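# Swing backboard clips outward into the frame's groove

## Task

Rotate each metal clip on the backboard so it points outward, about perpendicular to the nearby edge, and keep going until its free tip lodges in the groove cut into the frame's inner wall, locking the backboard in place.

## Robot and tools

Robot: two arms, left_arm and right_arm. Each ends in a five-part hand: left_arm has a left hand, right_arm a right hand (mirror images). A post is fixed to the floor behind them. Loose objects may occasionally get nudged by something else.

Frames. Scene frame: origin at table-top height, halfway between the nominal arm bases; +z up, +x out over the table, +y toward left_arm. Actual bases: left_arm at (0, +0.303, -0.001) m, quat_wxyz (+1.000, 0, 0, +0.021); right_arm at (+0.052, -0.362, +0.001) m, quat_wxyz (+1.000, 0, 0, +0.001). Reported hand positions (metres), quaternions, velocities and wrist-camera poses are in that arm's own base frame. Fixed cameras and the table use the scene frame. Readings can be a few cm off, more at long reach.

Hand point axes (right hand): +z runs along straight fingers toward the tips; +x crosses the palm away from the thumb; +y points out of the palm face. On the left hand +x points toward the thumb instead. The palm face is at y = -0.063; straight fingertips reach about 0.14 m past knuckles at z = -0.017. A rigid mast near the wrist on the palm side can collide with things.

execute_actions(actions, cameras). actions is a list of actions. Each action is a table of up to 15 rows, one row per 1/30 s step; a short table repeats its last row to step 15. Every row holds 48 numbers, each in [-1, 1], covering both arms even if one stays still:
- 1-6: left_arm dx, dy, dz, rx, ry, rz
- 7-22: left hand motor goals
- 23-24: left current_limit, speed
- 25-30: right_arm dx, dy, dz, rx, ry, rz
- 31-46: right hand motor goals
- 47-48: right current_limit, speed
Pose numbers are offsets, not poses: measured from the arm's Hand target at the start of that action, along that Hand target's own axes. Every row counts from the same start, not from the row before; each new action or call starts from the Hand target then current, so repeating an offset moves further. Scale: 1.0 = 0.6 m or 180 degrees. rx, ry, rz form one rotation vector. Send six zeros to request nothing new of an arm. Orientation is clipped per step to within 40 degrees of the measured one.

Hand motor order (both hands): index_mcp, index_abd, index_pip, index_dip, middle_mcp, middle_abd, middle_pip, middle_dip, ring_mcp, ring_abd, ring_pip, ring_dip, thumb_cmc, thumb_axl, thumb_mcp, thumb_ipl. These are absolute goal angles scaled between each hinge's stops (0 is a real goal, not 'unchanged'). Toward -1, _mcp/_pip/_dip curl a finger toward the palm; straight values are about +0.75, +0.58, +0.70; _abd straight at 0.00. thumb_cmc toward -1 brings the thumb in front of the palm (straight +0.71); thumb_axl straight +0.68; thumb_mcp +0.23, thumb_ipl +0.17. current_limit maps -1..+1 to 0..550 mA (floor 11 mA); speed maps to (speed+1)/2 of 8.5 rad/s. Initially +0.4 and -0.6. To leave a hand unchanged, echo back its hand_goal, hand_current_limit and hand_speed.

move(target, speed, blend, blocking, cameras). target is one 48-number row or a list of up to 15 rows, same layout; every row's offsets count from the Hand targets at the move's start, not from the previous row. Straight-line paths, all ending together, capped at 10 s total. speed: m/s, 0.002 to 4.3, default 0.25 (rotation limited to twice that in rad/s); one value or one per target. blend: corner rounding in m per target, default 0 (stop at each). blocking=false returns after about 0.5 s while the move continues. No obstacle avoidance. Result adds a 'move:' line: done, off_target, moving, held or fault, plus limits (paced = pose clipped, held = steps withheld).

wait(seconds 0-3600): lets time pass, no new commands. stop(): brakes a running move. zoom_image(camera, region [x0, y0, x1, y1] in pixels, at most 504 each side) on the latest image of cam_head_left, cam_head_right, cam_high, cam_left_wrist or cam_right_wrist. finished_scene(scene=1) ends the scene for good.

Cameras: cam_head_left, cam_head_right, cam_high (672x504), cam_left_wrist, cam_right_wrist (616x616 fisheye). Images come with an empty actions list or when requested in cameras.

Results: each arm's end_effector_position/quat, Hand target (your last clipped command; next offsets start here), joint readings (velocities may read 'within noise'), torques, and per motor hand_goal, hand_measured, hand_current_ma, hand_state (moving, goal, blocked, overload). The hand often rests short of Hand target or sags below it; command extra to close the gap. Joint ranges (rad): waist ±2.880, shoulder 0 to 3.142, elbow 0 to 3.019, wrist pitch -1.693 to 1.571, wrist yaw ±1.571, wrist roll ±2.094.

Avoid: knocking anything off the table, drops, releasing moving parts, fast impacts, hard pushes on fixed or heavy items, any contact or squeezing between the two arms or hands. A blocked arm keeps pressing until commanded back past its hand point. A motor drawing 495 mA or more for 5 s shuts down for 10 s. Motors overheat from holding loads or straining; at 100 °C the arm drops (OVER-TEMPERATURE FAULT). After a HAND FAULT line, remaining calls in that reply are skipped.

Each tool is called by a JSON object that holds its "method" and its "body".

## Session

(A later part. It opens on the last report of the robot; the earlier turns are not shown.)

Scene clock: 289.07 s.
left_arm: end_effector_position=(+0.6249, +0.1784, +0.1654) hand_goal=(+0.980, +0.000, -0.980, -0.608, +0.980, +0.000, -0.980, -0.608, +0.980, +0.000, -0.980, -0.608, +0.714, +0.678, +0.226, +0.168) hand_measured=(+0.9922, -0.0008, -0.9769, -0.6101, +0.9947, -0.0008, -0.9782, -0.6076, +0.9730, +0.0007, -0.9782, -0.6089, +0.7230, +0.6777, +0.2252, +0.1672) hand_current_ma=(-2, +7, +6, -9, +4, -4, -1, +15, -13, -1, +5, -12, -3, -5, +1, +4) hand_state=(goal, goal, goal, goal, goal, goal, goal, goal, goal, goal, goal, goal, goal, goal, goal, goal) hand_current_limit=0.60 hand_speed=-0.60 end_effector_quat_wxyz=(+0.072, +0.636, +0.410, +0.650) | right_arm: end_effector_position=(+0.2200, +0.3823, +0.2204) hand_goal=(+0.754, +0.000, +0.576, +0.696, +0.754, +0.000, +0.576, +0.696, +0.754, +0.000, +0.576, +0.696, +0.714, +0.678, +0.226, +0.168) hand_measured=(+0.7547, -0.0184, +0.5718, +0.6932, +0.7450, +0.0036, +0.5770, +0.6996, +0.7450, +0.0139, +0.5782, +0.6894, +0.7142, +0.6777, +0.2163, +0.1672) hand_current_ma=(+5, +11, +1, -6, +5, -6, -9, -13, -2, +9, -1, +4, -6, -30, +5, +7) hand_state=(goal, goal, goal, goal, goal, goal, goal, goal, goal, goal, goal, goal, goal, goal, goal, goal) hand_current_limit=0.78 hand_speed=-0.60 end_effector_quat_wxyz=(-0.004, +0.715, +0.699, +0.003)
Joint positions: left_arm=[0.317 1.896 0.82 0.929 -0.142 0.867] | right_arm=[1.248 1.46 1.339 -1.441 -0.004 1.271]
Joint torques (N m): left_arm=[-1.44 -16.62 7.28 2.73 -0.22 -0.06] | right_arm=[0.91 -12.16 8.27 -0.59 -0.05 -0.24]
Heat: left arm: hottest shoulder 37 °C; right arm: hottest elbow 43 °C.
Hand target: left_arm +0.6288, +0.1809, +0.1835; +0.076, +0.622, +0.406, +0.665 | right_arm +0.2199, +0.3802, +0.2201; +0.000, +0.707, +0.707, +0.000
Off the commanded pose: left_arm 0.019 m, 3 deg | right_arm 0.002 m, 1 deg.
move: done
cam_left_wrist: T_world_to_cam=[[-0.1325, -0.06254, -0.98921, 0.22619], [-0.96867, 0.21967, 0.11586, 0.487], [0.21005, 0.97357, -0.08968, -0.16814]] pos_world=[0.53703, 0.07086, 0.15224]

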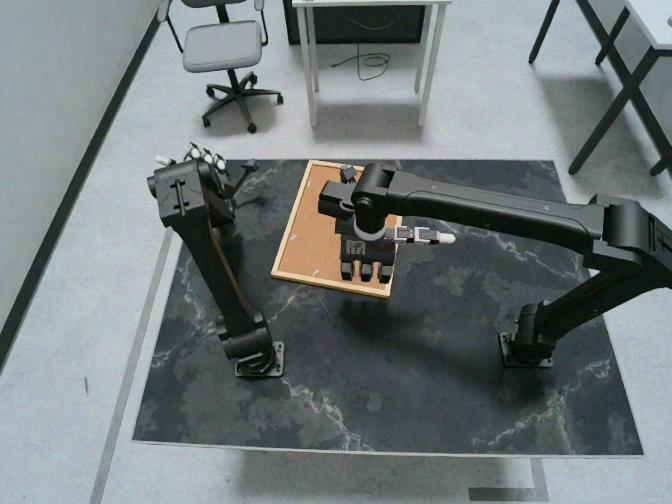

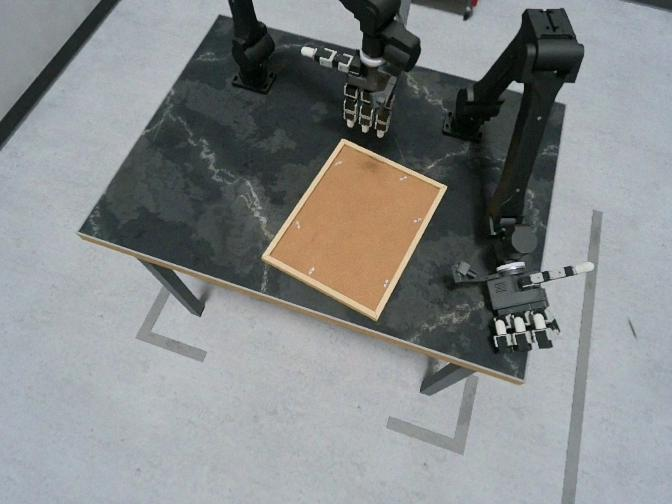

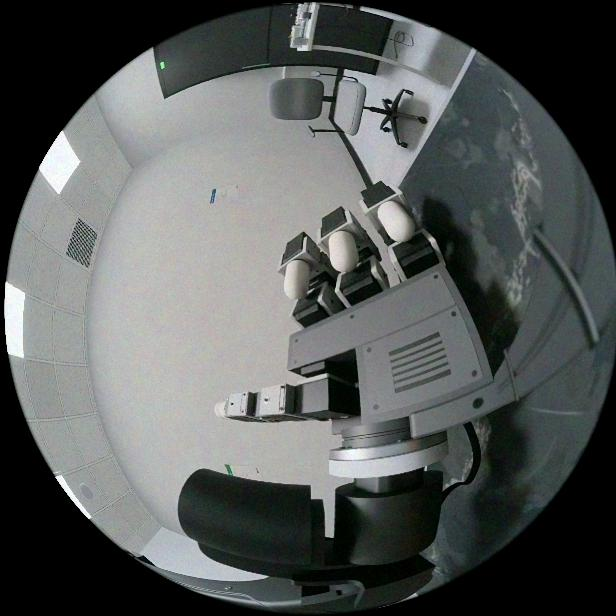

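{"method": "move", "body": {"target": [0,0,0,0,0,0,0.98,0,-0.98,-0.609,0.98,0,-0.98,-0.609,0.98,0,-0.98,-0.609,0.714,0.678,0.226,0.168,0.6,-0.6,-0.5833,0.2667,-0.0667,0,0,0,0.754,0,0.576,0.696,0.754,0,0.576,0.696,0.754,0,0.576,0.696,0.714,0.678,0.226,0.168,0.78,-0.6], "speed": 0.2}}

{"method": "move", "body": {"target": [-0.4288,0.5828,-0.6678,0.0067,-0.4983,0.3472,0.98,0,-0.98,-0.609,0.98,0,-0.98,-0.609,0.98,0,-0.98,-0.609,0.714,0.678,0.226,0.168,0.6,-0.6,0,0,0,0,0,0,0.754,0,0.576,0.696,0.754,0,0.576,0.696,0.754,0,0.576,0.696,0.714,0.678,0.226,0.168,0.78,-0.6], "speed": 0.2, "cameras": ["cam_head_left","cam_high","cam_left_wrist"]}}

Scene clock: 298.17 s.
left_arm: end_effector_position=(+0.6249, +0.1784, +0.1654) hand_goal=(+0.980, +0.000, -0.980, -0.608, +0.980, +0.000, -0.980, -0.608, +0.980, +0.000, -0.980, -0.608, +0.714, +0.678, +0.226, +0.168) hand_measured=(+0.9922, -0.0008, -0.9769, -0.6101, +0.9947, -0.0008, -0.9782, -0.6076, +0.9717, -0.0008, -0.9782, -0.6089, +0.7230, +0.6777, +0.2262, +0.1681) hand_current_ma=(-6, +1, +8, -15, +7, -5, +0, +5, -10, -2, -1, -12, +3, -5, -8, +2) hand_state=(goal, goal, goal, goal, goal, goal, goal, goal, goal, goal, goal, goal, goal, goal, goal, goal) hand_current_limit=0.60 hand_speed=-0.60 end_effector_quat_wxyz=(+0.072, +0.636, +0.410, +0.650) | right_arm: end_effector_position=(+0.3697, +0.0268, +0.2450) hand_goal=(+0.754, +0.000, +0.576, +0.696, +0.754, +0.000, +0.576, +0.696, +0.754, +0.000, +0.576, +0.696, +0.714, +0.678, +0.226, +0.168) hand_measured=(+0.7547, -0.0169, +0.5705, +0.6932, +0.7450, +0.0007, +0.5757, +0.6983, +0.7450, +0.0095, +0.5782, +0.6907, +0.7142, +0.6777, +0.2163, +0.1672) hand_current_ma=(-3, +15, +11, +3, +3, +0, +5, -1, -15, +0, +9, +2, +6, -3, -1, -9) hand_state=(goal, goal, goal, goal, goal, goal, goal, goal, goal, goal, goal, goal, goal, goal, goal, goal) hand_current_limit=0.78 hand_speed=-0.60 end_effector_quat_wxyz=(-0.008, +0.715, +0.699, -0.010)
Joint positions: left_arm=[0.317 1.896 0.82 0.929 -0.142 0.867] | right_arm=[0.178 1.11 1.096 -1.582 -0.003 0.202]
Joint torques (N m): left_arm=[-1.44 -16.56 7.28 2.73 -0.22 -0.06] | right_arm=[0.44 -6.12 11.84 -0.64 -0.09 -0.28]
Heat: left arm: hottest shoulder 37 °C; right arm: hottest elbow 42 °C.
Hand target: left_arm +0.6288, +0.1809, +0.1835; +0.076, +0.622, +0.406, +0.665 | right_arm +0.3799, +0.0301, +0.2601; +0.000, +0.707, +0.707, +0.000
Off the commanded pose: left_arm 0.019 m, 3 deg | right_arm 0.019 m, 2 deg.
move: off_target (right_arm)

Scene clock: 303.97 s.
left_arm: end_effector_position=(+0.4635, -0.3726, +0.2313) hand_goal=(+0.980, +0.000, -0.980, -0.608, +0.980, +0.000, -0.980, -0.608, +0.980, +0.000, -0.980, -0.608, +0.714, +0.678, +0.226, +0.168) hand_measured=(+0.9814, +0.0007, -0.9769, -0.6101, +0.9814, -0.0008, -0.9782, -0.6089, +0.9802, -0.0008, -0.9782, -0.6089, +0.7180, +0.6777, +0.2212, +0.1672) hand_current_ma=(-5, +14, +1, +2, +0, -9, +3, +5, -4, -6, -1, -13, -2, -8, +6, +1) hand_state=(goal, goal, goal, goal, goal, goal, goal, goal, goal, goal, goal, goal, goal, goal, goal, goal) hand_current_limit=0.60 hand_speed=-0.60 end_effector_quat_wxyz=(-0.012, +0.996, -0.091, -0.017) | right_arm: end_effector_position=(+0.3698, +0.0270, +0.2450) hand_goal=(+0.754, +0.000, +0.576, +0.696, +0.754, +0.000, +0.576, +0.696, +0.754, +0.000, +0.576, +0.696, +0.714, +0.678, +0.226, +0.168) hand_measured=(+0.7547, -0.0169, +0.5705, +0.6932, +0.7438, +0.0007, +0.5757, +0.6983, +0.7462, +0.0109, +0.5782, +0.6907, +0.7142, +0.6777, +0.2163, +0.1672) hand_current_ma=(-8, +9, +7, -4, +15, -2, +0, -3, -5, -7, +17, +5, -4, -12, -15, -6) hand_state=(goal, goal, goal, goal, goal, goal, goal, goal, goal, goal, goal, goal, goal, goal, goal, goal) hand_current_limit=0.78 hand_speed=-0.60 end_effector_quat_wxyz=(-0.008, +0.715, +0.699, -0.010)
Joint positions: left_arm=[-0.559 1.779 1.763 -1.596 -0.005 1.194] | right_arm=[0.178 1.11 1.096 -1.582 -0.003 0.2]
Joint torques (N m): left_arm=[-1.9 -17.2 12.21 -0.06 -0.09 0.03] | right_arm=[1.03 -6.07 11.82 -0.53 -0.07 -0.28]
Heat: left arm: hottest shoulder 37 °C; right arm: hottest elbow 42 °C.
Hand target: left_arm +0.4690, -0.3838, +0.2504; +0.000, +0.995, -0.100, +0.000 | right_arm +0.3799, +0.0301, +0.2601; +0.000, +0.707, +0.707, +0.000
Off the commanded pose: left_arm 0.023 m, 3 deg | right_arm 0.019 m, 2 deg.
move: off_target (left_arm)
cam_left_wrist: T_world_to_cam=[[-0.64611, 0.76214, 0.04102, 0.54255], [0.5035, 0.38521, 0.77337, -0.32867], [0.57362, 0.52033, -0.63263, 0.19635]] pos_world=[0.40339, -0.38906, 0.35614]

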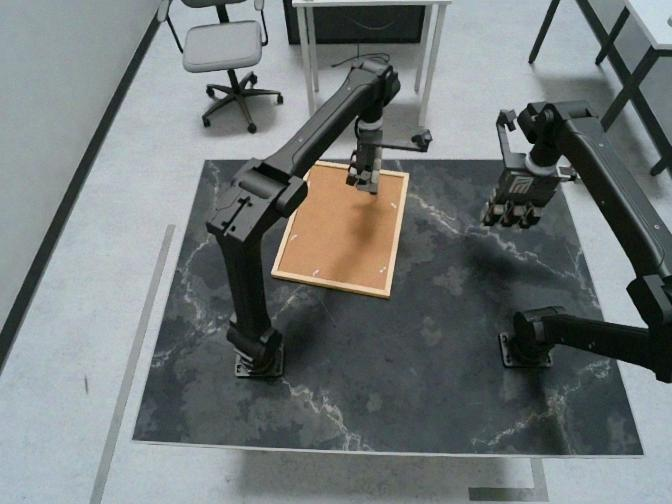

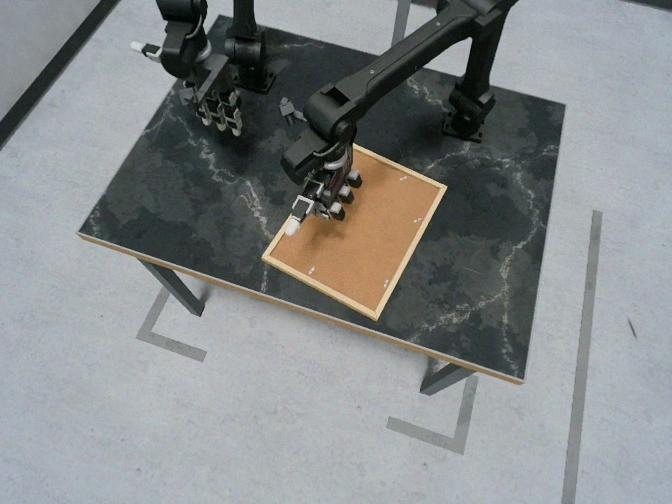

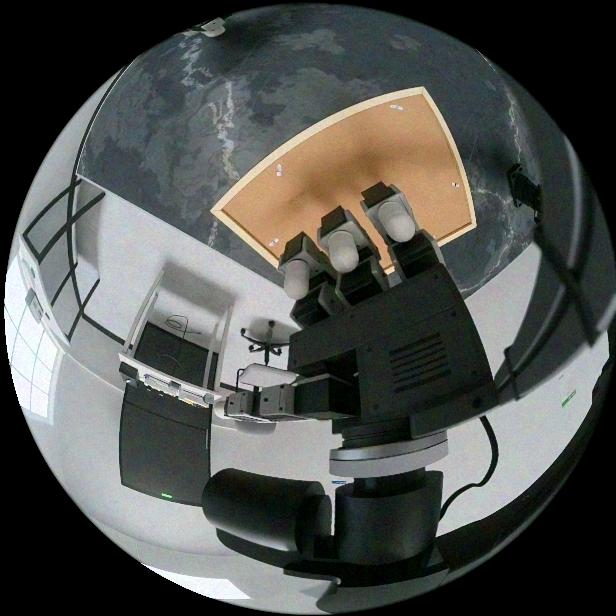

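{"method": "zoom_image", "body": {"camera": "cam_left_wrist", "region": [240, 130, 340, 230]}}

Scaled by 5.040 from the camera's image (finer frame: 880x880).

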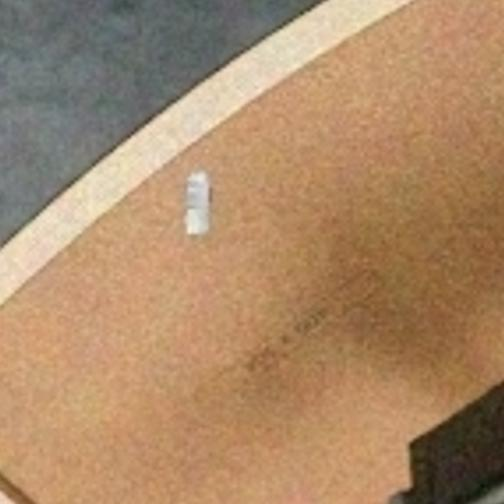

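{"method": "move", "body": {"target": [0,0,0.2,0,0,0,0.98,0,-0.98,-0.609,0.98,0,-0.98,-0.609,0.98,0,-0.98,-0.609,0.714,0.678,0.226,0.168,0.6,-0.6,0,0,0,0,0,0,0.754,0,0.576,0.696,0.754,0,0.576,0.696,0.754,0,0.576,0.696,0.714,0.678,0.226,0.168,0.78,-0.6], "speed": 0.12, "cameras": ["cam_high","cam_left_wrist"]}}

{"method": "zoom_image", "body": {"camera": "cam_left_wrist", "region": [220, 150, 340, 270]}}

{"method": "zoom_image", "body": {"camera": "cam_high", "region": [270, 180, 370, 260]}}

Scene clock: 311.13 s.
left_arm: end_effector_position=(+0.4675, -0.3752, +0.1242) hand_goal=(+0.980, +0.000, -0.980, -0.608, +0.980, +0.000, -0.980, -0.608, +0.980, +0.000, -0.980, -0.608, +0.714, +0.678, +0.226, +0.168) hand_measured=(+0.9814, -0.0008, -0.9769, -0.6101, +0.9826, -0.0008, -0.9782, -0.6076, +0.9802, +0.0007, -0.9782, -0.6089, +0.7167, +0.6777, +0.2222, +0.1672) hand_current_ma=(-5, +9, +2, -5, +0, -7, -1, +9, -14, -9, -5, -13, -3, -5, -6, +0) hand_state=(goal, goal, goal, goal, goal, goal, goal, goal, goal, goal, goal, goal, goal, goal, goal, goal) hand_current_limit=0.60 hand_speed=-0.60 end_effector_quat_wxyz=(-0.008, +0.996, -0.091, -0.011) | right_arm: end_effector_position=(+0.3698, +0.0270, +0.2450) hand_goal=(+0.754, +0.000, +0.576, +0.696, +0.754, +0.000, +0.576, +0.696, +0.754, +0.000, +0.576, +0.696, +0.714, +0.678, +0.226, +0.168) hand_measured=(+0.7547, -0.0154, +0.5705, +0.6932, +0.7450, +0.0007, +0.5757, +0.6983, +0.7450, +0.0095, +0.5782, +0.6907, +0.7142, +0.6777, +0.2163, +0.1681) hand_current_ma=(-10, +11, +23, +9, +23, -1, +15, -2, +1, +5, +1, -12, +13, +6, +10, +15) hand_state=(goal, goal, goal, goal, goal, goal, goal, goal, goal, goal, goal, goal, goal, goal, goal, goal) hand_current_limit=0.78 hand_speed=-0.60 end_effector_quat_wxyz=(-0.008, +0.715, +0.699, -0.010)
Joint positions: left_arm=[-0.559 1.825 1.543 -1.315 -0.005 1.194] | right_arm=[0.178 1.11 1.096 -1.582 -0.003 0.2]
Joint torques (N m): left_arm=[-2.14 -17.85 8.81 0.72 -0.09 0.02] | right_arm=[0.85 -6.12 11.84 -0.61 -0.08 -0.25]
Heat: left arm: hottest shoulder 38 °C; right arm: hottest elbow 41 °C.
Hand target: left_arm +0.4691, -0.3840, +0.1305; +0.000, +0.995, -0.100, +0.000 | right_arm +0.3799, +0.0301, +0.2601; +0.000, +0.707, +0.707, +0.000
Off the commanded pose: left_arm 0.011 m, 2 deg | right_arm 0.019 m, 2 deg.
move: off_target (left_arm)
cam_left_wrist: T_world_to_cam=[[-0.6465, 0.7624, 0.02806, 0.55341], [0.49454, 0.3908, 0.77634, -0.24096], [0.58092, 0.51578, -0.62969, 0.12215]] pos_world=[0.40598, -0.39076, 0.24846]

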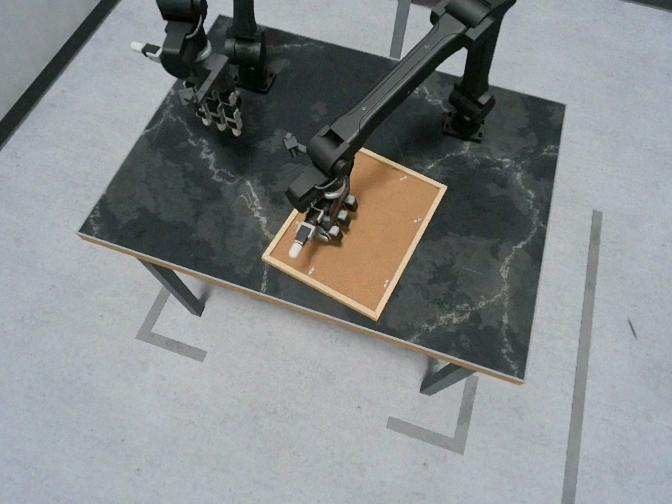

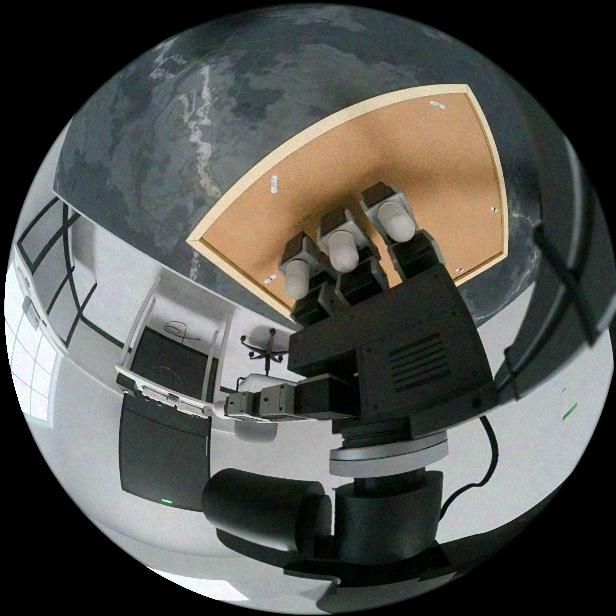

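Scaled by 4.200 from the camera's image (finer frame: 880x880).

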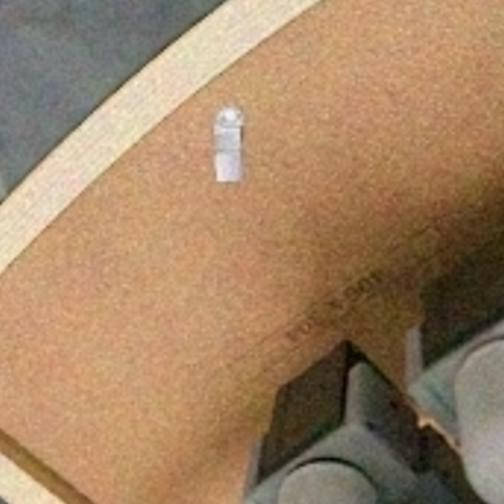

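Scaled by 5.040 from the camera's image (finer frame: 960x720).

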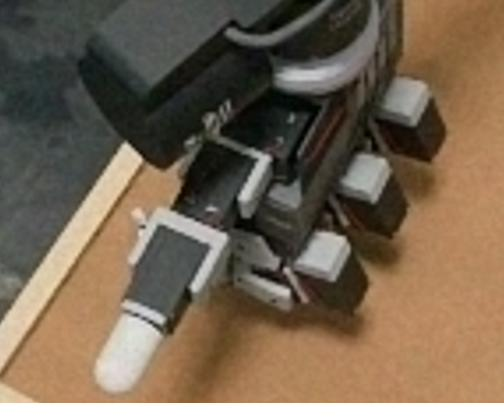

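{"method": "move", "body": {"target": [0.01,0.0133,0.0817,0,0,0,0.98,0,-0.98,-0.609,0.98,0,-0.98,-0.609,0.98,0,-0.98,-0.609,0.714,0.678,0.226,0.168,0.6,-0.6,0,0,0,0,0,0,0.754,0,0.576,0.696,0.754,0,0.576,0.696,0.754,0,0.576,0.696,0.714,0.678,0.226,0.168,0.78,-0.6], "speed": 0.1, "cameras": ["cam_high","cam_left_wrist"]}}

{"method": "zoom_image", "body": {"camera": "cam_left_wrist", "region": [220, 150, 340, 270]}}

{"method": "zoom_image", "body": {"camera": "cam_high", "region": [270, 180, 370, 260]}}

Scene clock: 320.73 s.
left_arm: end_effector_position=(+0.4747, -0.3812, +0.0846) hand_goal=(+0.980, +0.000, -0.980, -0.608, +0.980, +0.000, -0.980, -0.608, +0.980, +0.000, -0.980, -0.608, +0.714, +0.678, +0.226, +0.168) hand_measured=(+0.9717, +0.0080, -1.0000, -0.6101, +0.9826, -0.0008, -0.9782, -0.6076, +0.9790, -0.0008, -0.9782, -0.6089, +0.7167, +0.6777, +0.2212, +0.1672) hand_current_ma=(-6, +10, -1, -6, -5, -14, +7, +8, +0, -11, -9, -6, -5, -6, -5, +0) hand_state=(goal, goal, goal, goal, goal, goal, goal, goal, goal, goal, goal, goal, goal, goal, goal, goal) hand_current_limit=0.60 hand_speed=-0.60 end_effector_quat_wxyz=(-0.005, +0.995, -0.095, -0.004) | right_arm: end_effector_position=(+0.3698, +0.0270, +0.2450) hand_goal=(+0.754, +0.000, +0.576, +0.696, +0.754, +0.000, +0.576, +0.696, +0.754, +0.000, +0.576, +0.696, +0.714, +0.678, +0.226, +0.168) hand_measured=(+0.7547, -0.0169, +0.5718, +0.6920, +0.7450, +0.0007, +0.5757, +0.6983, +0.7450, +0.0095, +0.5782, +0.6907, +0.7142, +0.6777, +0.2163, +0.1681) hand_current_ma=(+10, +26, +1, -8, +10, -11, +13, +3, -10, -4, +10, +2, -2, -13, +3, +2) hand_state=(goal, goal, goal, goal, goal, goal, goal, goal, goal, goal, goal, goal, goal, goal, goal, goal) hand_current_limit=0.78 hand_speed=-0.60 end_effector_quat_wxyz=(-0.008, +0.715, +0.699, -0.010)
Joint positions: left_arm=[-0.56 1.874 1.503 -1.211 -0.005 1.201] | right_arm=[0.178 1.11 1.096 -1.582 -0.003 0.2]
Joint torques (N m): left_arm=[-2.61 -17.2 8.27 0.83 -0.08 -0.08] | right_arm=[1.26 -6.07 11.82 -0.57 -0.07 -0.28]
Heat: left arm: hottest shoulder 38 °C; right arm: hottest elbow 41 °C.
Hand target: left_arm +0.4734, -0.3931, +0.0813; +0.000, +0.995, -0.100, +0.000 | right_arm +0.3799, +0.0301, +0.2601; +0.000, +0.707, +0.707, +0.000
Off the commanded pose: left_arm 0.012 m, 1 deg | right_arm 0.019 m, 2 deg.
move: off_target (left_arm)
cam_left_wrist: T_world_to_cam=[[-0.63975, 0.76847, 0.01298, 0.56414], [0.48779, 0.39292, 0.77954, -0.20775], [0.59395, 0.50504, -0.62622, 0.08566]] pos_world=[0.41137, -0.39516, 0.20827]

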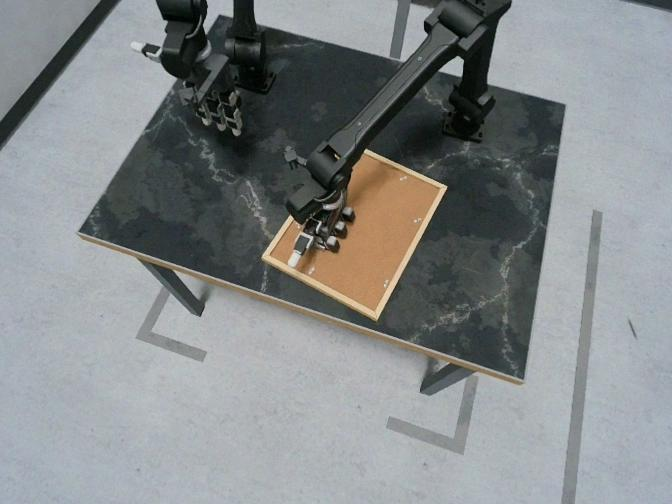

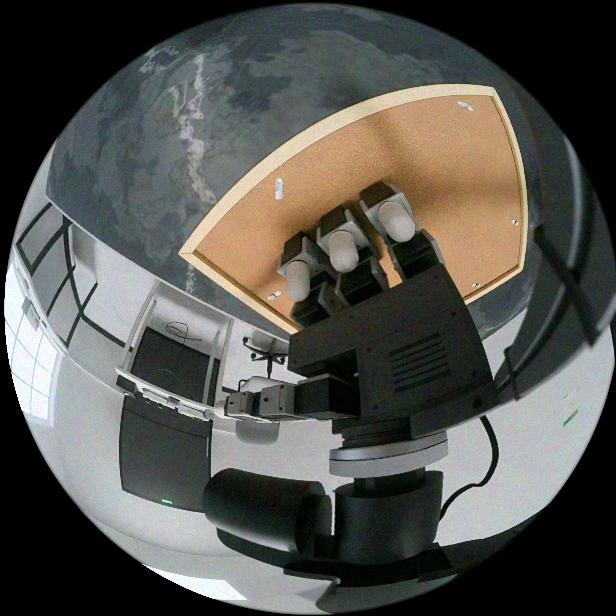

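Scaled by 4.200 from the camera's image (finer frame: 880x880).

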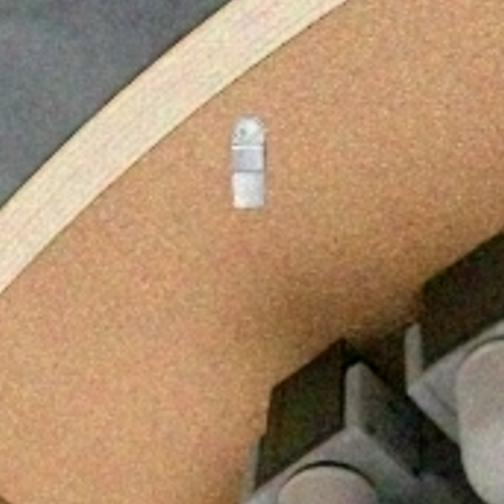

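Scaled by 5.040 from the camera's image (finer frame: 960x720).

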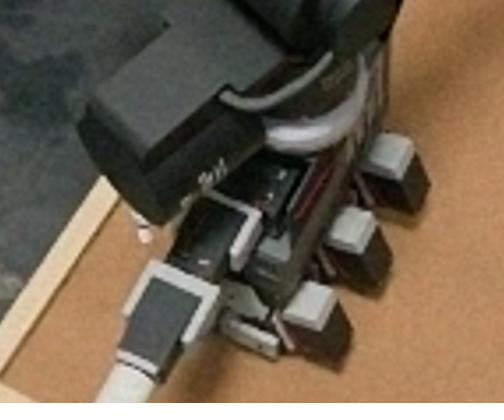

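{"method": "execute_actions", "body": {"actions": [], "cameras": ["cam_head_left","cam_head_right","cam_right_wrist"]}}

{"method": "zoom_image", "body": {"camera": "cam_head_left", "region": [330, 140, 430, 220]}}

{"method": "zoom_image", "body": {"camera": "cam_head_right", "region": [330, 140, 430, 220]}}

Scene clock: 323.23 s.
left_arm: end_effector_position=(+0.4747, -0.3812, +0.0846) hand_goal=(+0.980, +0.000, -0.980, -0.608, +0.980, +0.000, -0.980, -0.608, +0.980, +0.000, -0.980, -0.608, +0.714, +0.678, +0.226, +0.168) hand_measured=(+0.9717, +0.0065, -1.0000, -0.6101, +0.9826, -0.0008, -0.9782, -0.6089, +0.9790, -0.0008, -0.9782, -0.6089, +0.7167, +0.6767, +0.2203, +0.1672) hand_current_ma=(-7, +7, -6, -7, -2, -7, +0, +7, -5, -13, -11, -8, -4, -8, -3, -2) hand_state=(goal, goal, goal, goal, goal, goal, goal, goal, goal, goal, goal, goal, goal, goal, goal, goal) hand_current_limit=0.60 hand_speed=-0.60 end_effector_quat_wxyz=(-0.005, +0.995, -0.095, -0.004) | right_arm: end_effector_position=(+0.3698, +0.0270, +0.2450) hand_goal=(+0.754, +0.000, +0.576, +0.696, +0.754, +0.000, +0.576, +0.696, +0.754, +0.000, +0.576, +0.696, +0.714, +0.678, +0.226, +0.168) hand_measured=(+0.7547, -0.0169, +0.5705, +0.6932, +0.7450, +0.0007, +0.5770, +0.6983, +0.7450, +0.0095, +0.5782, +0.6907, +0.7142, +0.6767, +0.2163, +0.1681) hand_current_ma=(-5, +12, +18, -2, +8, -17, +0, -7, -17, -12, +1, -1, +9, -9, -11, +20) hand_state=(goal, goal, goal, goal, goal, goal, goal, goal, goal, goal, goal, goal, goal, goal, goal, goal) hand_current_limit=0.78 hand_speed=-0.60 end_effector_quat_wxyz=(-0.008, +0.715, +0.699, -0.010)
Joint positions: left_arm=[-0.56 1.874 1.503 -1.211 -0.005 1.201] | right_arm=[0.178 1.11 1.096 -1.582 -0.003 0.2]
Joint velocities: within noise
Joint torques (N m): left_arm=[-2.61 -17.2 8.27 0.83 -0.08 -0.08] | right_arm=[1.14 -6.12 11.78 -0.54 -0.08 -0.26]
Heat: left arm: hottest shoulder 38 °C; right arm: hottest elbow 41 °C.
Hand target: left_arm +0.4734, -0.3931, +0.0813; +0.000, +0.995, -0.100, +0.000 | right_arm +0.3799, +0.0301, +0.2601; +0.000, +0.707, +0.707, +0.000
Off the commanded pose: left_arm 0.012 m, 1 deg | right_arm 0.019 m, 2 deg.
camera_calibration:
cam_right_wrist: T_world_to_cam=[[0.60443, -0.79621, 0.02665, -0.18069], [-0.47465, -0.33305, 0.81473, -0.07995], [-0.63982, -0.5051, -0.57922, 0.5129]] pos_world=[0.39943, 0.08857, 0.36704]
Images, in order (width x height): cam_head_left 672x504, cam_head_right 672x504, cam_right_wrist 616x616.

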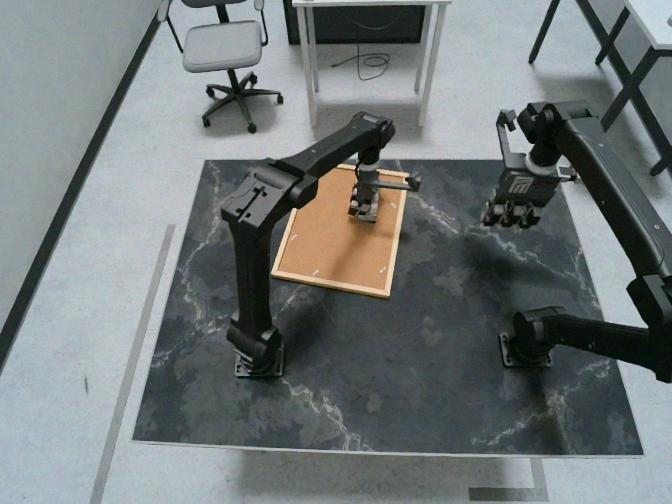

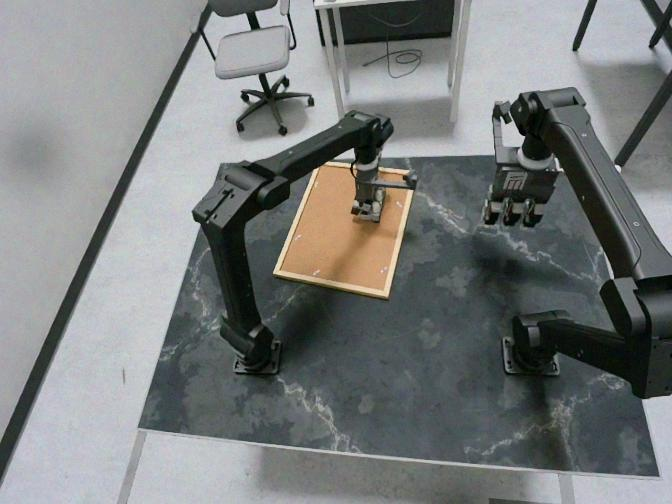

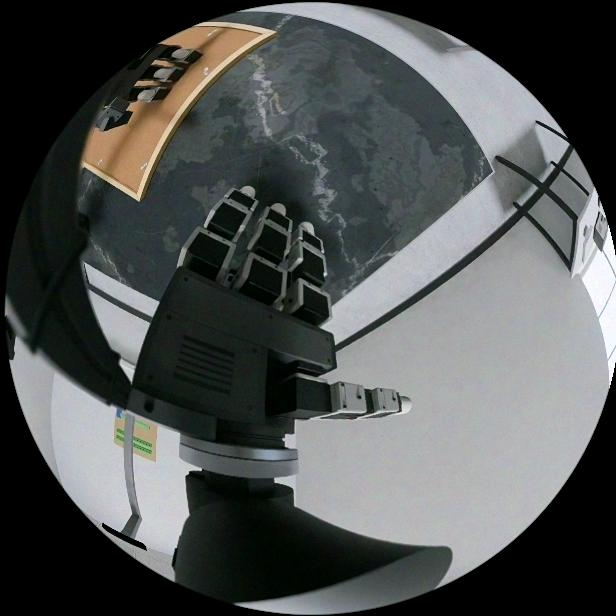

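Scaled by 5.040 from the camera's image (finer frame: 960x720).

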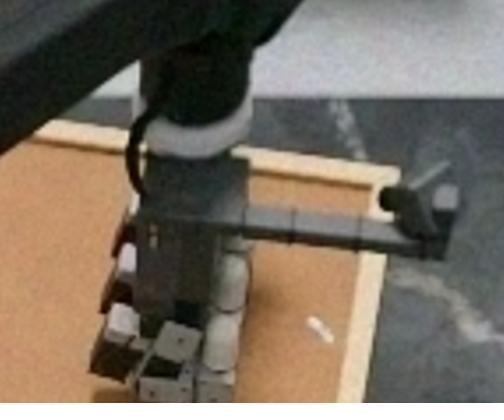

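Scaled by 5.040 from the camera's image (finer frame: 960x720).

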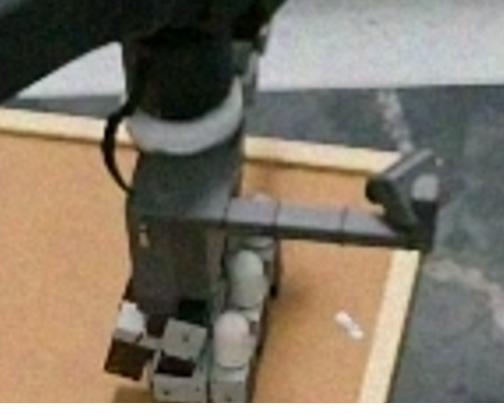

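{"method": "move", "body": {"target": [[-0.0167,0,-0.02,0,0,0,0.98,0,-0.98,-0.609,0.98,0,-0.98,-0.609,0.98,0,-0.98,-0.609,0.714,0.678,0.226,0.168,0.6,-0.6,0,0,0,0,0,0,0.754,0,0.576,0.696,0.754,0,0.576,0.696,0.754,0,0.576,0.696,0.714,0.678,0.226,0.168,0.78,-0.6],[-0.0167,0.0167,-0.008,0,0,0,0.98,0,-0.98,-0.609,0.98,0,-0.98,-0.609,0.98,0,-0.98,-0.609,0.714,0.678,0.226,0.168,0.6,-0.6,0,0,0,0,0,0,0.754,0,0.576,0.696,0.754,0,0.576,0.696,0.754,0,0.576,0.696,0.714,0.678,0.226,0.168,0.78,-0.6]], "speed": 0.06, "cameras": ["cam_head_left","cam_high","cam_left_wrist"]}}

{"method": "zoom_image", "body": {"camera": "cam_left_wrist", "region": [220, 150, 340, 270]}}

{"method": "zoom_image", "body": {"camera": "cam_head_left", "region": [330, 150, 430, 230]}}

Scene clock: 331.43 s.
left_arm: end_effector_position=(+0.4653, -0.3901, +0.0846) hand_goal=(+0.980, +0.000, -0.980, -0.608, +0.980, +0.000, -0.980, -0.608, +0.980, +0.000, -0.980, -0.608, +0.714, +0.678, +0.226, +0.168) hand_measured=(+0.9766, +0.0080, -0.9987, -0.6101, +0.9814, -0.0008, -0.9782, -0.6089, +0.9790, +0.0007, -0.9782, -0.6089, +0.7167, +0.6767, +0.2203, +0.1672) hand_current_ma=(-9, +11, +1, -1, +3, -10, +8, +6, -4, -10, -6, -13, +0, -15, -5, -7) hand_state=(goal, goal, goal, goal, goal, goal, goal, goal, goal, goal, goal, goal, goal, goal, goal, goal) hand_current_limit=0.60 hand_speed=-0.60 end_effector_quat_wxyz=(-0.006, +0.996, -0.092, -0.005) | right_arm: end_effector_position=(+0.3698, +0.0270, +0.2450) hand_goal=(+0.754, +0.000, +0.576, +0.696, +0.754, +0.000, +0.576, +0.696, +0.754, +0.000, +0.576, +0.696, +0.714, +0.678, +0.226, +0.168) hand_measured=(+0.7547, -0.0169, +0.5705, +0.6932, +0.7450, +0.0007, +0.5770, +0.6983, +0.7450, +0.0095, +0.5782, +0.6907, +0.7142, +0.6777, +0.2173, +0.1672) hand_current_ma=(-6, +13, +1, +4, -6, -18, -3, -6, -1, +4, +13, -3, -8, -10, +1, -7) hand_state=(goal, goal, goal, goal, goal, goal, goal, goal, goal, goal, goal, goal, goal, goal, goal, goal) hand_current_limit=0.78 hand_speed=-0.60 end_effector_quat_wxyz=(-0.008, +0.715, +0.699, -0.010)
Joint positions: left_arm=[-0.584 1.867 1.493 -1.211 -0.005 1.172] | right_arm=[0.178 1.11 1.096 -1.582 -0.003 0.2]
Joint torques (N m): left_arm=[-2.61 -17.79 7.99 0.65 -0.08 -0.12] | right_arm=[1.08 -6.07 11.79 -0.57 -0.08 -0.26]
Heat: left arm: hottest shoulder 38 °C; right arm: hottest elbow 42 °C.
Hand target: left_arm +0.4616, -0.4008, +0.0861; +0.000, +0.995, -0.100, +0.000 | right_arm +0.3799, +0.0301, +0.2601; +0.000, +0.707, +0.707, +0.000
Off the commanded pose: left_arm 0.012 m, 1 deg | right_arm 0.019 m, 2 deg.
move: off_target (left_arm)
cam_left_wrist: T_world_to_cam=[[-0.64422, 0.76468, 0.01585, 0.56527], [0.4872, 0.39431, 0.7792, -0.19888], [0.58959, 0.50969, -0.62657, 0.09952]] pos_world=[0.40237, -0.40455, 0.20837]

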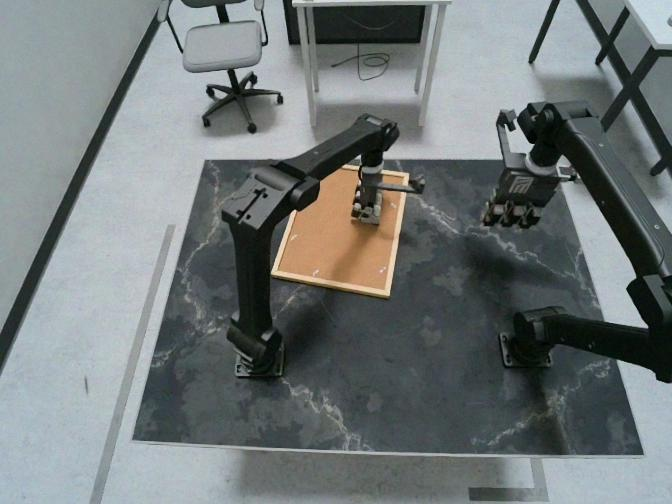

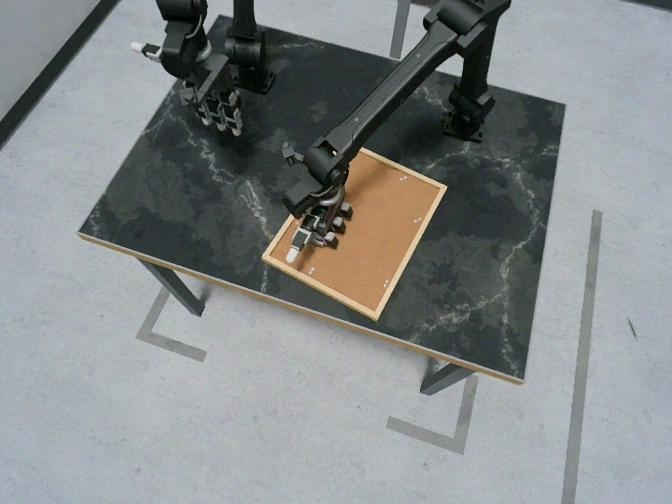

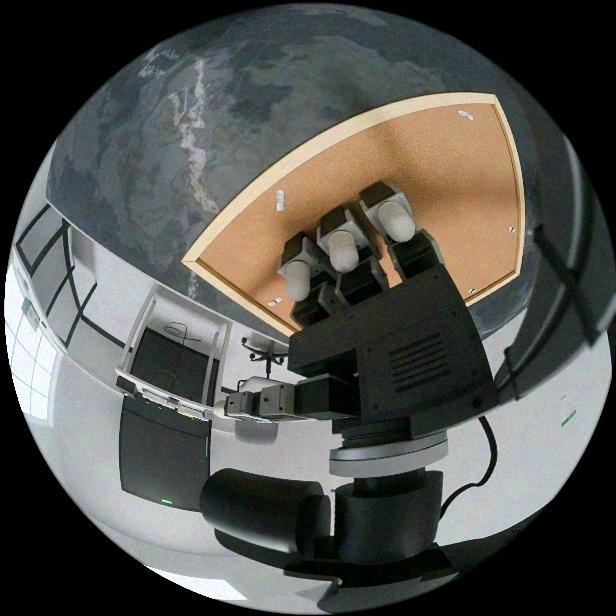

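Scaled by 4.200 from the camera's image (finer frame: 880x880).

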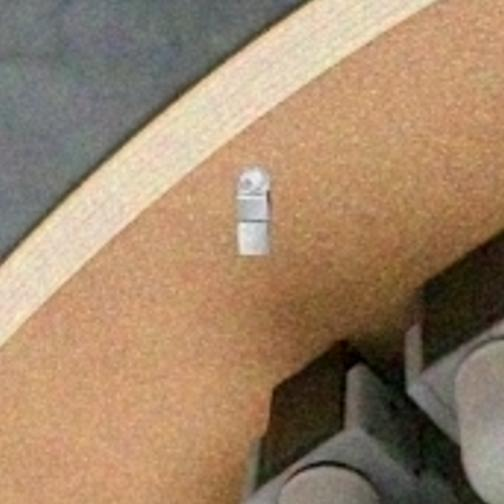

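Scaled by 5.040 from the camera's image (finer frame: 960x720).

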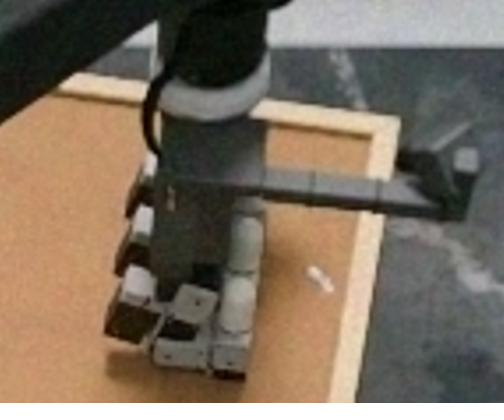

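{"method": "move", "body": {"target": [[-0.011,0,0,0,0,0,0.98,0,-0.98,-0.609,0.98,0,-0.98,-0.609,0.98,0,-0.98,-0.609,0.714,0.678,0.226,0.168,0.6,-0.6,0,0,0,0,0,0,0.754,0,0.576,0.696,0.754,0,0.576,0.696,0.754,0,0.576,0.696,0.714,0.678,0.226,0.168,0.78,-0.6],[-0.011,0.0417,0,0,0,0,0.98,0,-0.98,-0.609,0.98,0,-0.98,-0.609,0.98,0,-0.98,-0.609,0.714,0.678,0.226,0.168,0.6,-0.6,0,0,0,0,0,0,0.754,0,0.576,0.696,0.754,0,0.576,0.696,0.754,0,0.576,0.696,0.714,0.678,0.226,0.168,0.78,-0.6]], "speed": 0.06, "cameras": ["cam_left_wrist"]}}

{"method": "zoom_image", "body": {"camera": "cam_left_wrist", "region": [230, 160, 330, 260]}}

Scene clock: 336.83 s.
left_arm: end_effector_position=(+0.4495, -0.4098, +0.0843) hand_goal=(+0.980, +0.000, -0.980, -0.608, +0.980, +0.000, -0.980, -0.608, +0.980, +0.000, -0.980, -0.608, +0.714, +0.678, +0.226, +0.168) hand_measured=(+0.9754, +0.0139, -1.0000, -0.6114, +0.9814, +0.0007, -0.9782, -0.6089, +0.9802, -0.0008, -0.9782, -0.6089, +0.7154, +0.6777, +0.2203, +0.1681) hand_current_ma=(-16, +10, -2, -4, +2, -2, -2, +3, -3, -12, +3, -10, -4, -3, -4, +2) hand_state=(goal, goal, goal, goal, goal, goal, goal, goal, goal, goal, goal, goal, goal, goal, goal, goal) hand_current_limit=0.60 hand_speed=-0.60 end_effector_quat_wxyz=(-0.005, +0.996, -0.093, -0.002) | right_arm: end_effector_position=(+0.3698, +0.0270, +0.2450) hand_goal=(+0.754, +0.000, +0.576, +0.696, +0.754, +0.000, +0.576, +0.696, +0.754, +0.000, +0.576, +0.696, +0.714, +0.678, +0.226, +0.168) hand_measured=(+0.7547, -0.0154, +0.5718, +0.6932, +0.7438, +0.0007, +0.5757, +0.6983, +0.7450, +0.0095, +0.5782, +0.6907, +0.7142, +0.6777, +0.2163, +0.1681) hand_current_ma=(+7, +9, -6, +9, +9, +0, +7, +4, -6, -1, +9, -5, +0, -9, -3, -2) hand_state=(goal, goal, goal, goal, goal, goal, goal, goal, goal, goal, goal, goal, goal, goal, goal, goal) hand_current_limit=0.78 hand_speed=-0.60 end_effector_quat_wxyz=(-0.008, +0.715, +0.699, -0.010)
Joint positions: left_arm=[-0.63 1.86 1.481 -1.2 -0.007 1.126] | right_arm=[0.178 1.11 1.096 -1.582 -0.003 0.2]
Joint torques (N m): left_arm=[-2.67 -16.56 10.11 0.05 -0.08 -0.11] | right_arm=[1.03 -5.95 11.77 -0.58 -0.08 -0.27]
Heat: left arm: hottest shoulder 38 °C; right arm: hottest elbow 42 °C.
Hand target: left_arm +0.4501, -0.4241, +0.0862; +0.000, +0.995, -0.100, +0.000 | right_arm +0.3799, +0.0301, +0.2601; +0.000, +0.707, +0.707, +0.000
Off the commanded pose: left_arm 0.014 m, 1 deg | right_arm 0.019 m, 2 deg.
move: off_target (left_arm)
cam_left_wrist: T_world_to_cam=[[-0.64387, 0.76506, 0.01051, 0.57063], [0.48263, 0.39545, 0.78146, -0.18078], [0.59372, 0.50823, -0.62386, 0.11604]] pos_world=[0.38577, -0.42405, 0.20767]

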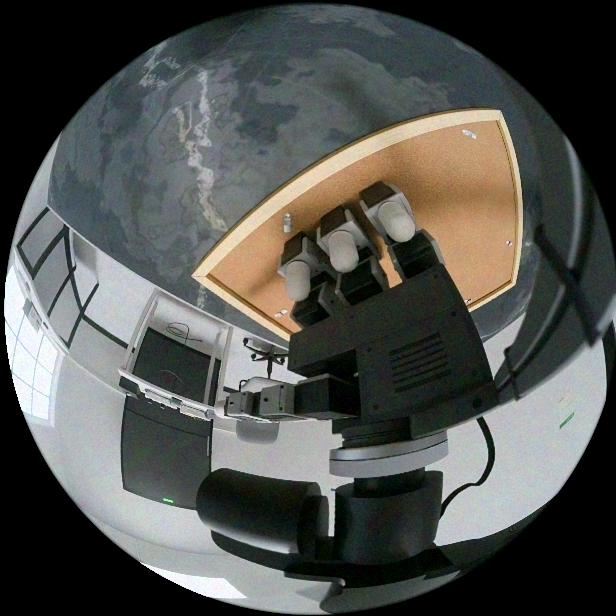

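Scaled by 5.040 from the camera's image (finer frame: 880x880).

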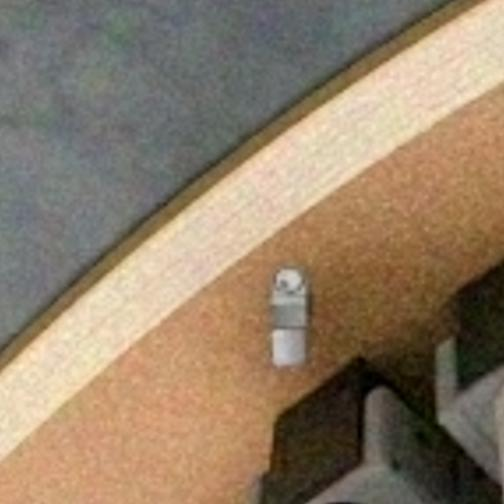

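{"method": "move", "body": {"target": [0.013,0,0,0,0,0,0.98,0,-0.98,-0.609,0.98,0,-0.98,-0.609,0.98,0,-0.98,-0.609,0.714,0.678,0.226,0.168,0.6,-0.6,0,0,0,0,0,0,0.754,0,0.576,0.696,0.754,0,0.576,0.696,0.754,0,0.576,0.696,0.714,0.678,0.226,0.168,0.78,-0.6], "speed": 0.06, "cameras": ["cam_left_wrist"]}}

{"method": "zoom_image", "body": {"camera": "cam_left_wrist", "region": [230, 160, 330, 260]}}

Scene clock: 340.57 s.
left_arm: end_effector_position=(+0.4535, -0.4131, +0.0848) hand_goal=(+0.980, +0.000, -0.980, -0.608, +0.980, +0.000, -0.980, -0.608, +0.980, +0.000, -0.980, -0.608, +0.714, +0.678, +0.226, +0.168) hand_measured=(+0.9754, +0.0139, -1.0000, -0.6114, +0.9814, -0.0008, -0.9782, -0.6089, +0.9790, -0.0008, -0.9782, -0.6089, +0.7154, +0.6777, +0.2203, +0.1672) hand_current_ma=(-5, +7, +4, -5, -14, -12, +4, -1, -2, -9, -2, -17, +2, -10, -5, -1) hand_state=(goal, goal, goal, goal, goal, goal, goal, goal, goal, goal, goal, goal, goal, goal, goal, goal) hand_current_limit=0.60 hand_speed=-0.60 end_effector_quat_wxyz=(-0.004, +0.996, -0.093, -0.002) | right_arm: end_effector_position=(+0.3698, +0.0270, +0.2450) hand_goal=(+0.754, +0.000, +0.576, +0.696, +0.754, +0.000, +0.576, +0.696, +0.754, +0.000, +0.576, +0.696, +0.714, +0.678, +0.226, +0.168) hand_measured=(+0.7547, -0.0169, +0.5718, +0.6932, +0.7450, +0.0007, +0.5757, +0.6983, +0.7450, +0.0095, +0.5782, +0.6894, +0.7142, +0.6767, +0.2173, +0.1681) hand_current_ma=(-13, +11, +11, +9, +9, -16, -2, -5, -3, -15, -2, -3, -8, -18, -4, +4) hand_state=(goal, goal, goal, goal, goal, goal, goal, goal, goal, goal, goal, goal, goal, goal, goal, goal) hand_current_limit=0.78 hand_speed=-0.60 end_effector_quat_wxyz=(-0.008, +0.715, +0.699, -0.010)
Joint positions: left_arm=[-0.63 1.872 1.499 -1.206 -0.005 1.126] | right_arm=[0.178 1.11 1.096 -1.582 -0.003 0.2]
Joint torques (N m): left_arm=[-2.2 -16.38 10.69 -0.01 -0.09 -0.05] | right_arm=[0.97 -6.01 11.88 -0.53 -0.08 -0.28]
Heat: left arm: hottest shoulder 38 °C; right arm: hottest elbow 42 °C.
Hand target: left_arm +0.4577, -0.4256, +0.0862; +0.000, +0.995, -0.100, +0.000 | right_arm +0.3799, +0.0301, +0.2601; +0.000, +0.707, +0.707, +0.000
Off the commanded pose: left_arm 0.013 m, 1 deg | right_arm 0.019 m, 2 deg.
move: off_target (left_arm)
cam_left_wrist: T_world_to_cam=[[-0.64387, 0.76508, 0.00948, 0.57585], [0.48288, 0.39671, 0.78067, -0.18132], [0.59351, 0.50723, -0.62487, 0.11535]] pos_world=[0.38987, -0.42715, 0.20817]

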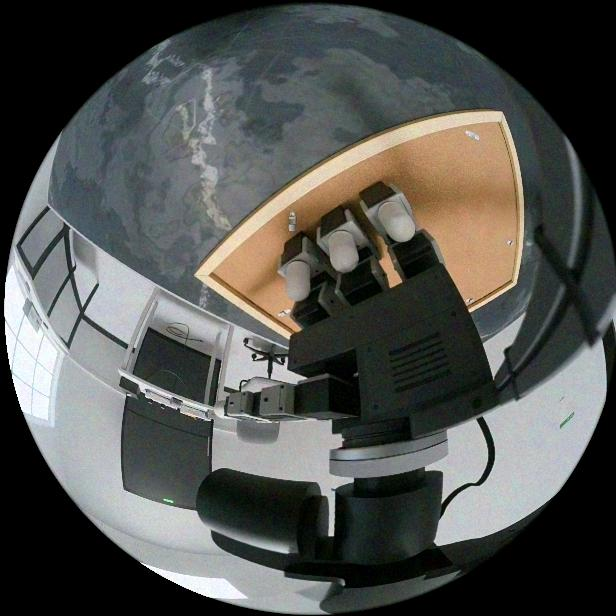

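Scaled by 5.040 from the camera's image (finer frame: 880x880).

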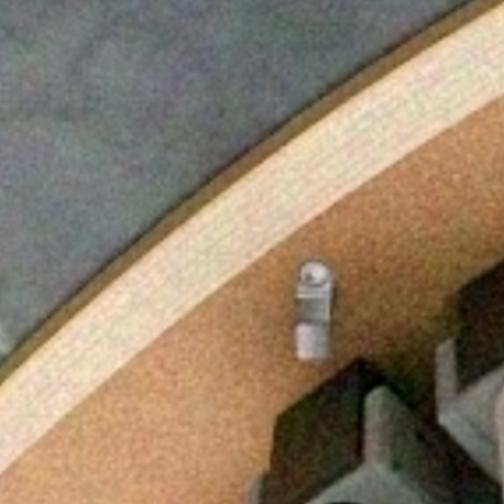

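{"method": "move", "body": {"target": [0,0.02,0,0,0,0,0.98,0,-0.98,-0.609,0.98,0,-0.98,-0.609,0.98,0,-0.98,-0.609,0.714,0.678,0.226,0.168,0.6,-0.6,0,0,0,0,0,0,0.754,0,0.576,0.696,0.754,0,0.576,0.696,0.754,0,0.576,0.696,0.714,0.678,0.226,0.168,0.78,-0.6], "speed": 0.05, "cameras": ["cam_left_wrist"]}}

{"method": "zoom_image", "body": {"camera": "cam_left_wrist", "region": [230, 160, 330, 260]}}

Scene clock: 343.20 s.
left_arm: end_effector_position=(+0.4541, -0.4216, +0.0848) hand_goal=(+0.980, +0.000, -0.980, -0.608, +0.980, +0.000, -0.980, -0.608, +0.980, +0.000, -0.980, -0.608, +0.714, +0.678, +0.226, +0.168) hand_measured=(+0.9754, +0.0139, -0.9987, -0.6101, +0.9814, -0.0008, -0.9782, -0.6089, +0.9790, -0.0008, -0.9782, -0.6089, +0.7154, +0.6767, +0.2203, +0.1681) hand_current_ma=(-12, +9, +0, -4, -3, -8, +5, +12, -7, -5, -5, -7, -4, -1, -3, +1) hand_state=(goal, goal, goal, goal, goal, goal, goal, goal, goal, goal, goal, goal, goal, goal, goal, goal) hand_current_limit=0.60 hand_speed=-0.60 end_effector_quat_wxyz=(-0.005, +0.996, -0.093, -0.001) | right_arm: end_effector_position=(+0.3698, +0.0270, +0.2450) hand_goal=(+0.754, +0.000, +0.576, +0.696, +0.754, +0.000, +0.576, +0.696, +0.754, +0.000, +0.576, +0.696, +0.714, +0.678, +0.226, +0.168) hand_measured=(+0.7547, -0.0169, +0.5705, +0.6932, +0.7450, +0.0007, +0.5757, +0.6983, +0.7450, +0.0095, +0.5782, +0.6907, +0.7142, +0.6777, +0.2163, +0.1672) hand_current_ma=(+0, +15, +2, +8, +25, -1, +7, +14, -6, +4, +5, -5, -5, -10, +5, -2) hand_state=(goal, goal, goal, goal, goal, goal, goal, goal, goal, goal, goal, goal, goal, goal, goal, goal) hand_current_limit=0.78 hand_speed=-0.60 end_effector_quat_wxyz=(-0.008, +0.715, +0.699, -0.010)
Joint positions: left_arm=[-0.642 1.885 1.519 -1.212 -0.007 1.114] | right_arm=[0.178 1.11 1.096 -1.582 -0.003 0.2]
Joint torques (N m): left_arm=[-2.73 -16.56 10.67 -0.03 -0.09 -0.12] | right_arm=[1.14 -6.12 11.79 -0.64 -0.08 -0.26]
Heat: left arm: hottest shoulder 38 °C; right arm: hottest elbow 42 °C.
Hand target: left_arm +0.4555, -0.4374, +0.0862; +0.000, +0.995, -0.100, +0.000 | right_arm +0.3799, +0.0301, +0.2601; +0.000, +0.707, +0.707, +0.000
Off the commanded pose: left_arm 0.016 m, 1 deg | right_arm 0.019 m, 2 deg.
move: off_target (left_arm)
cam_left_wrist: T_world_to_cam=[[-0.64391, 0.76505, 0.00902, 0.58287], [0.48163, 0.39615, 0.78173, -0.17804], [0.59449, 0.50771, -0.62355, 0.11909]] pos_world=[0.39027, -0.43585, 0.20817]

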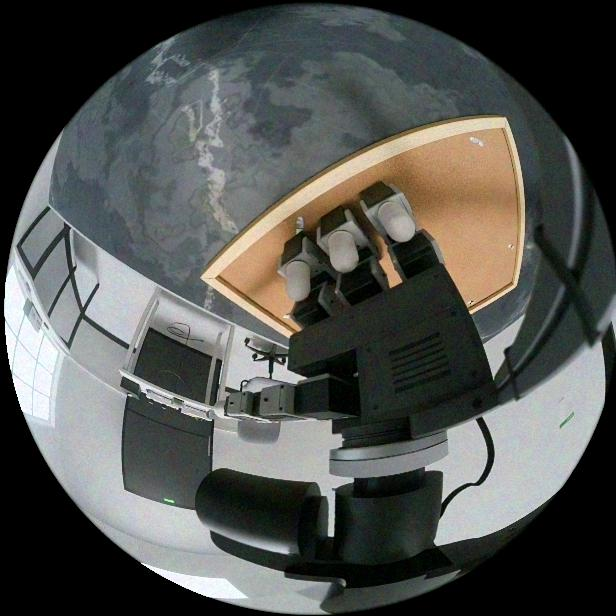

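Scaled by 5.040 from the camera's image (finer frame: 880x880).

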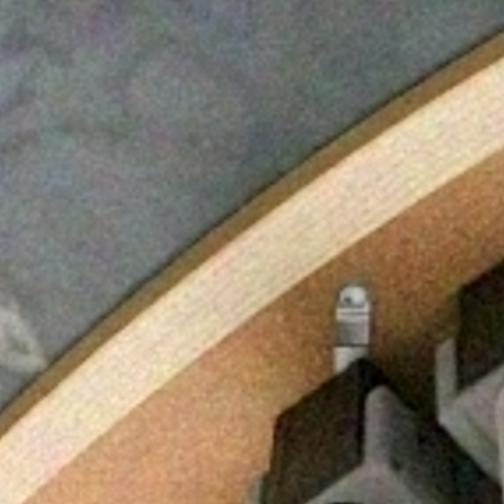

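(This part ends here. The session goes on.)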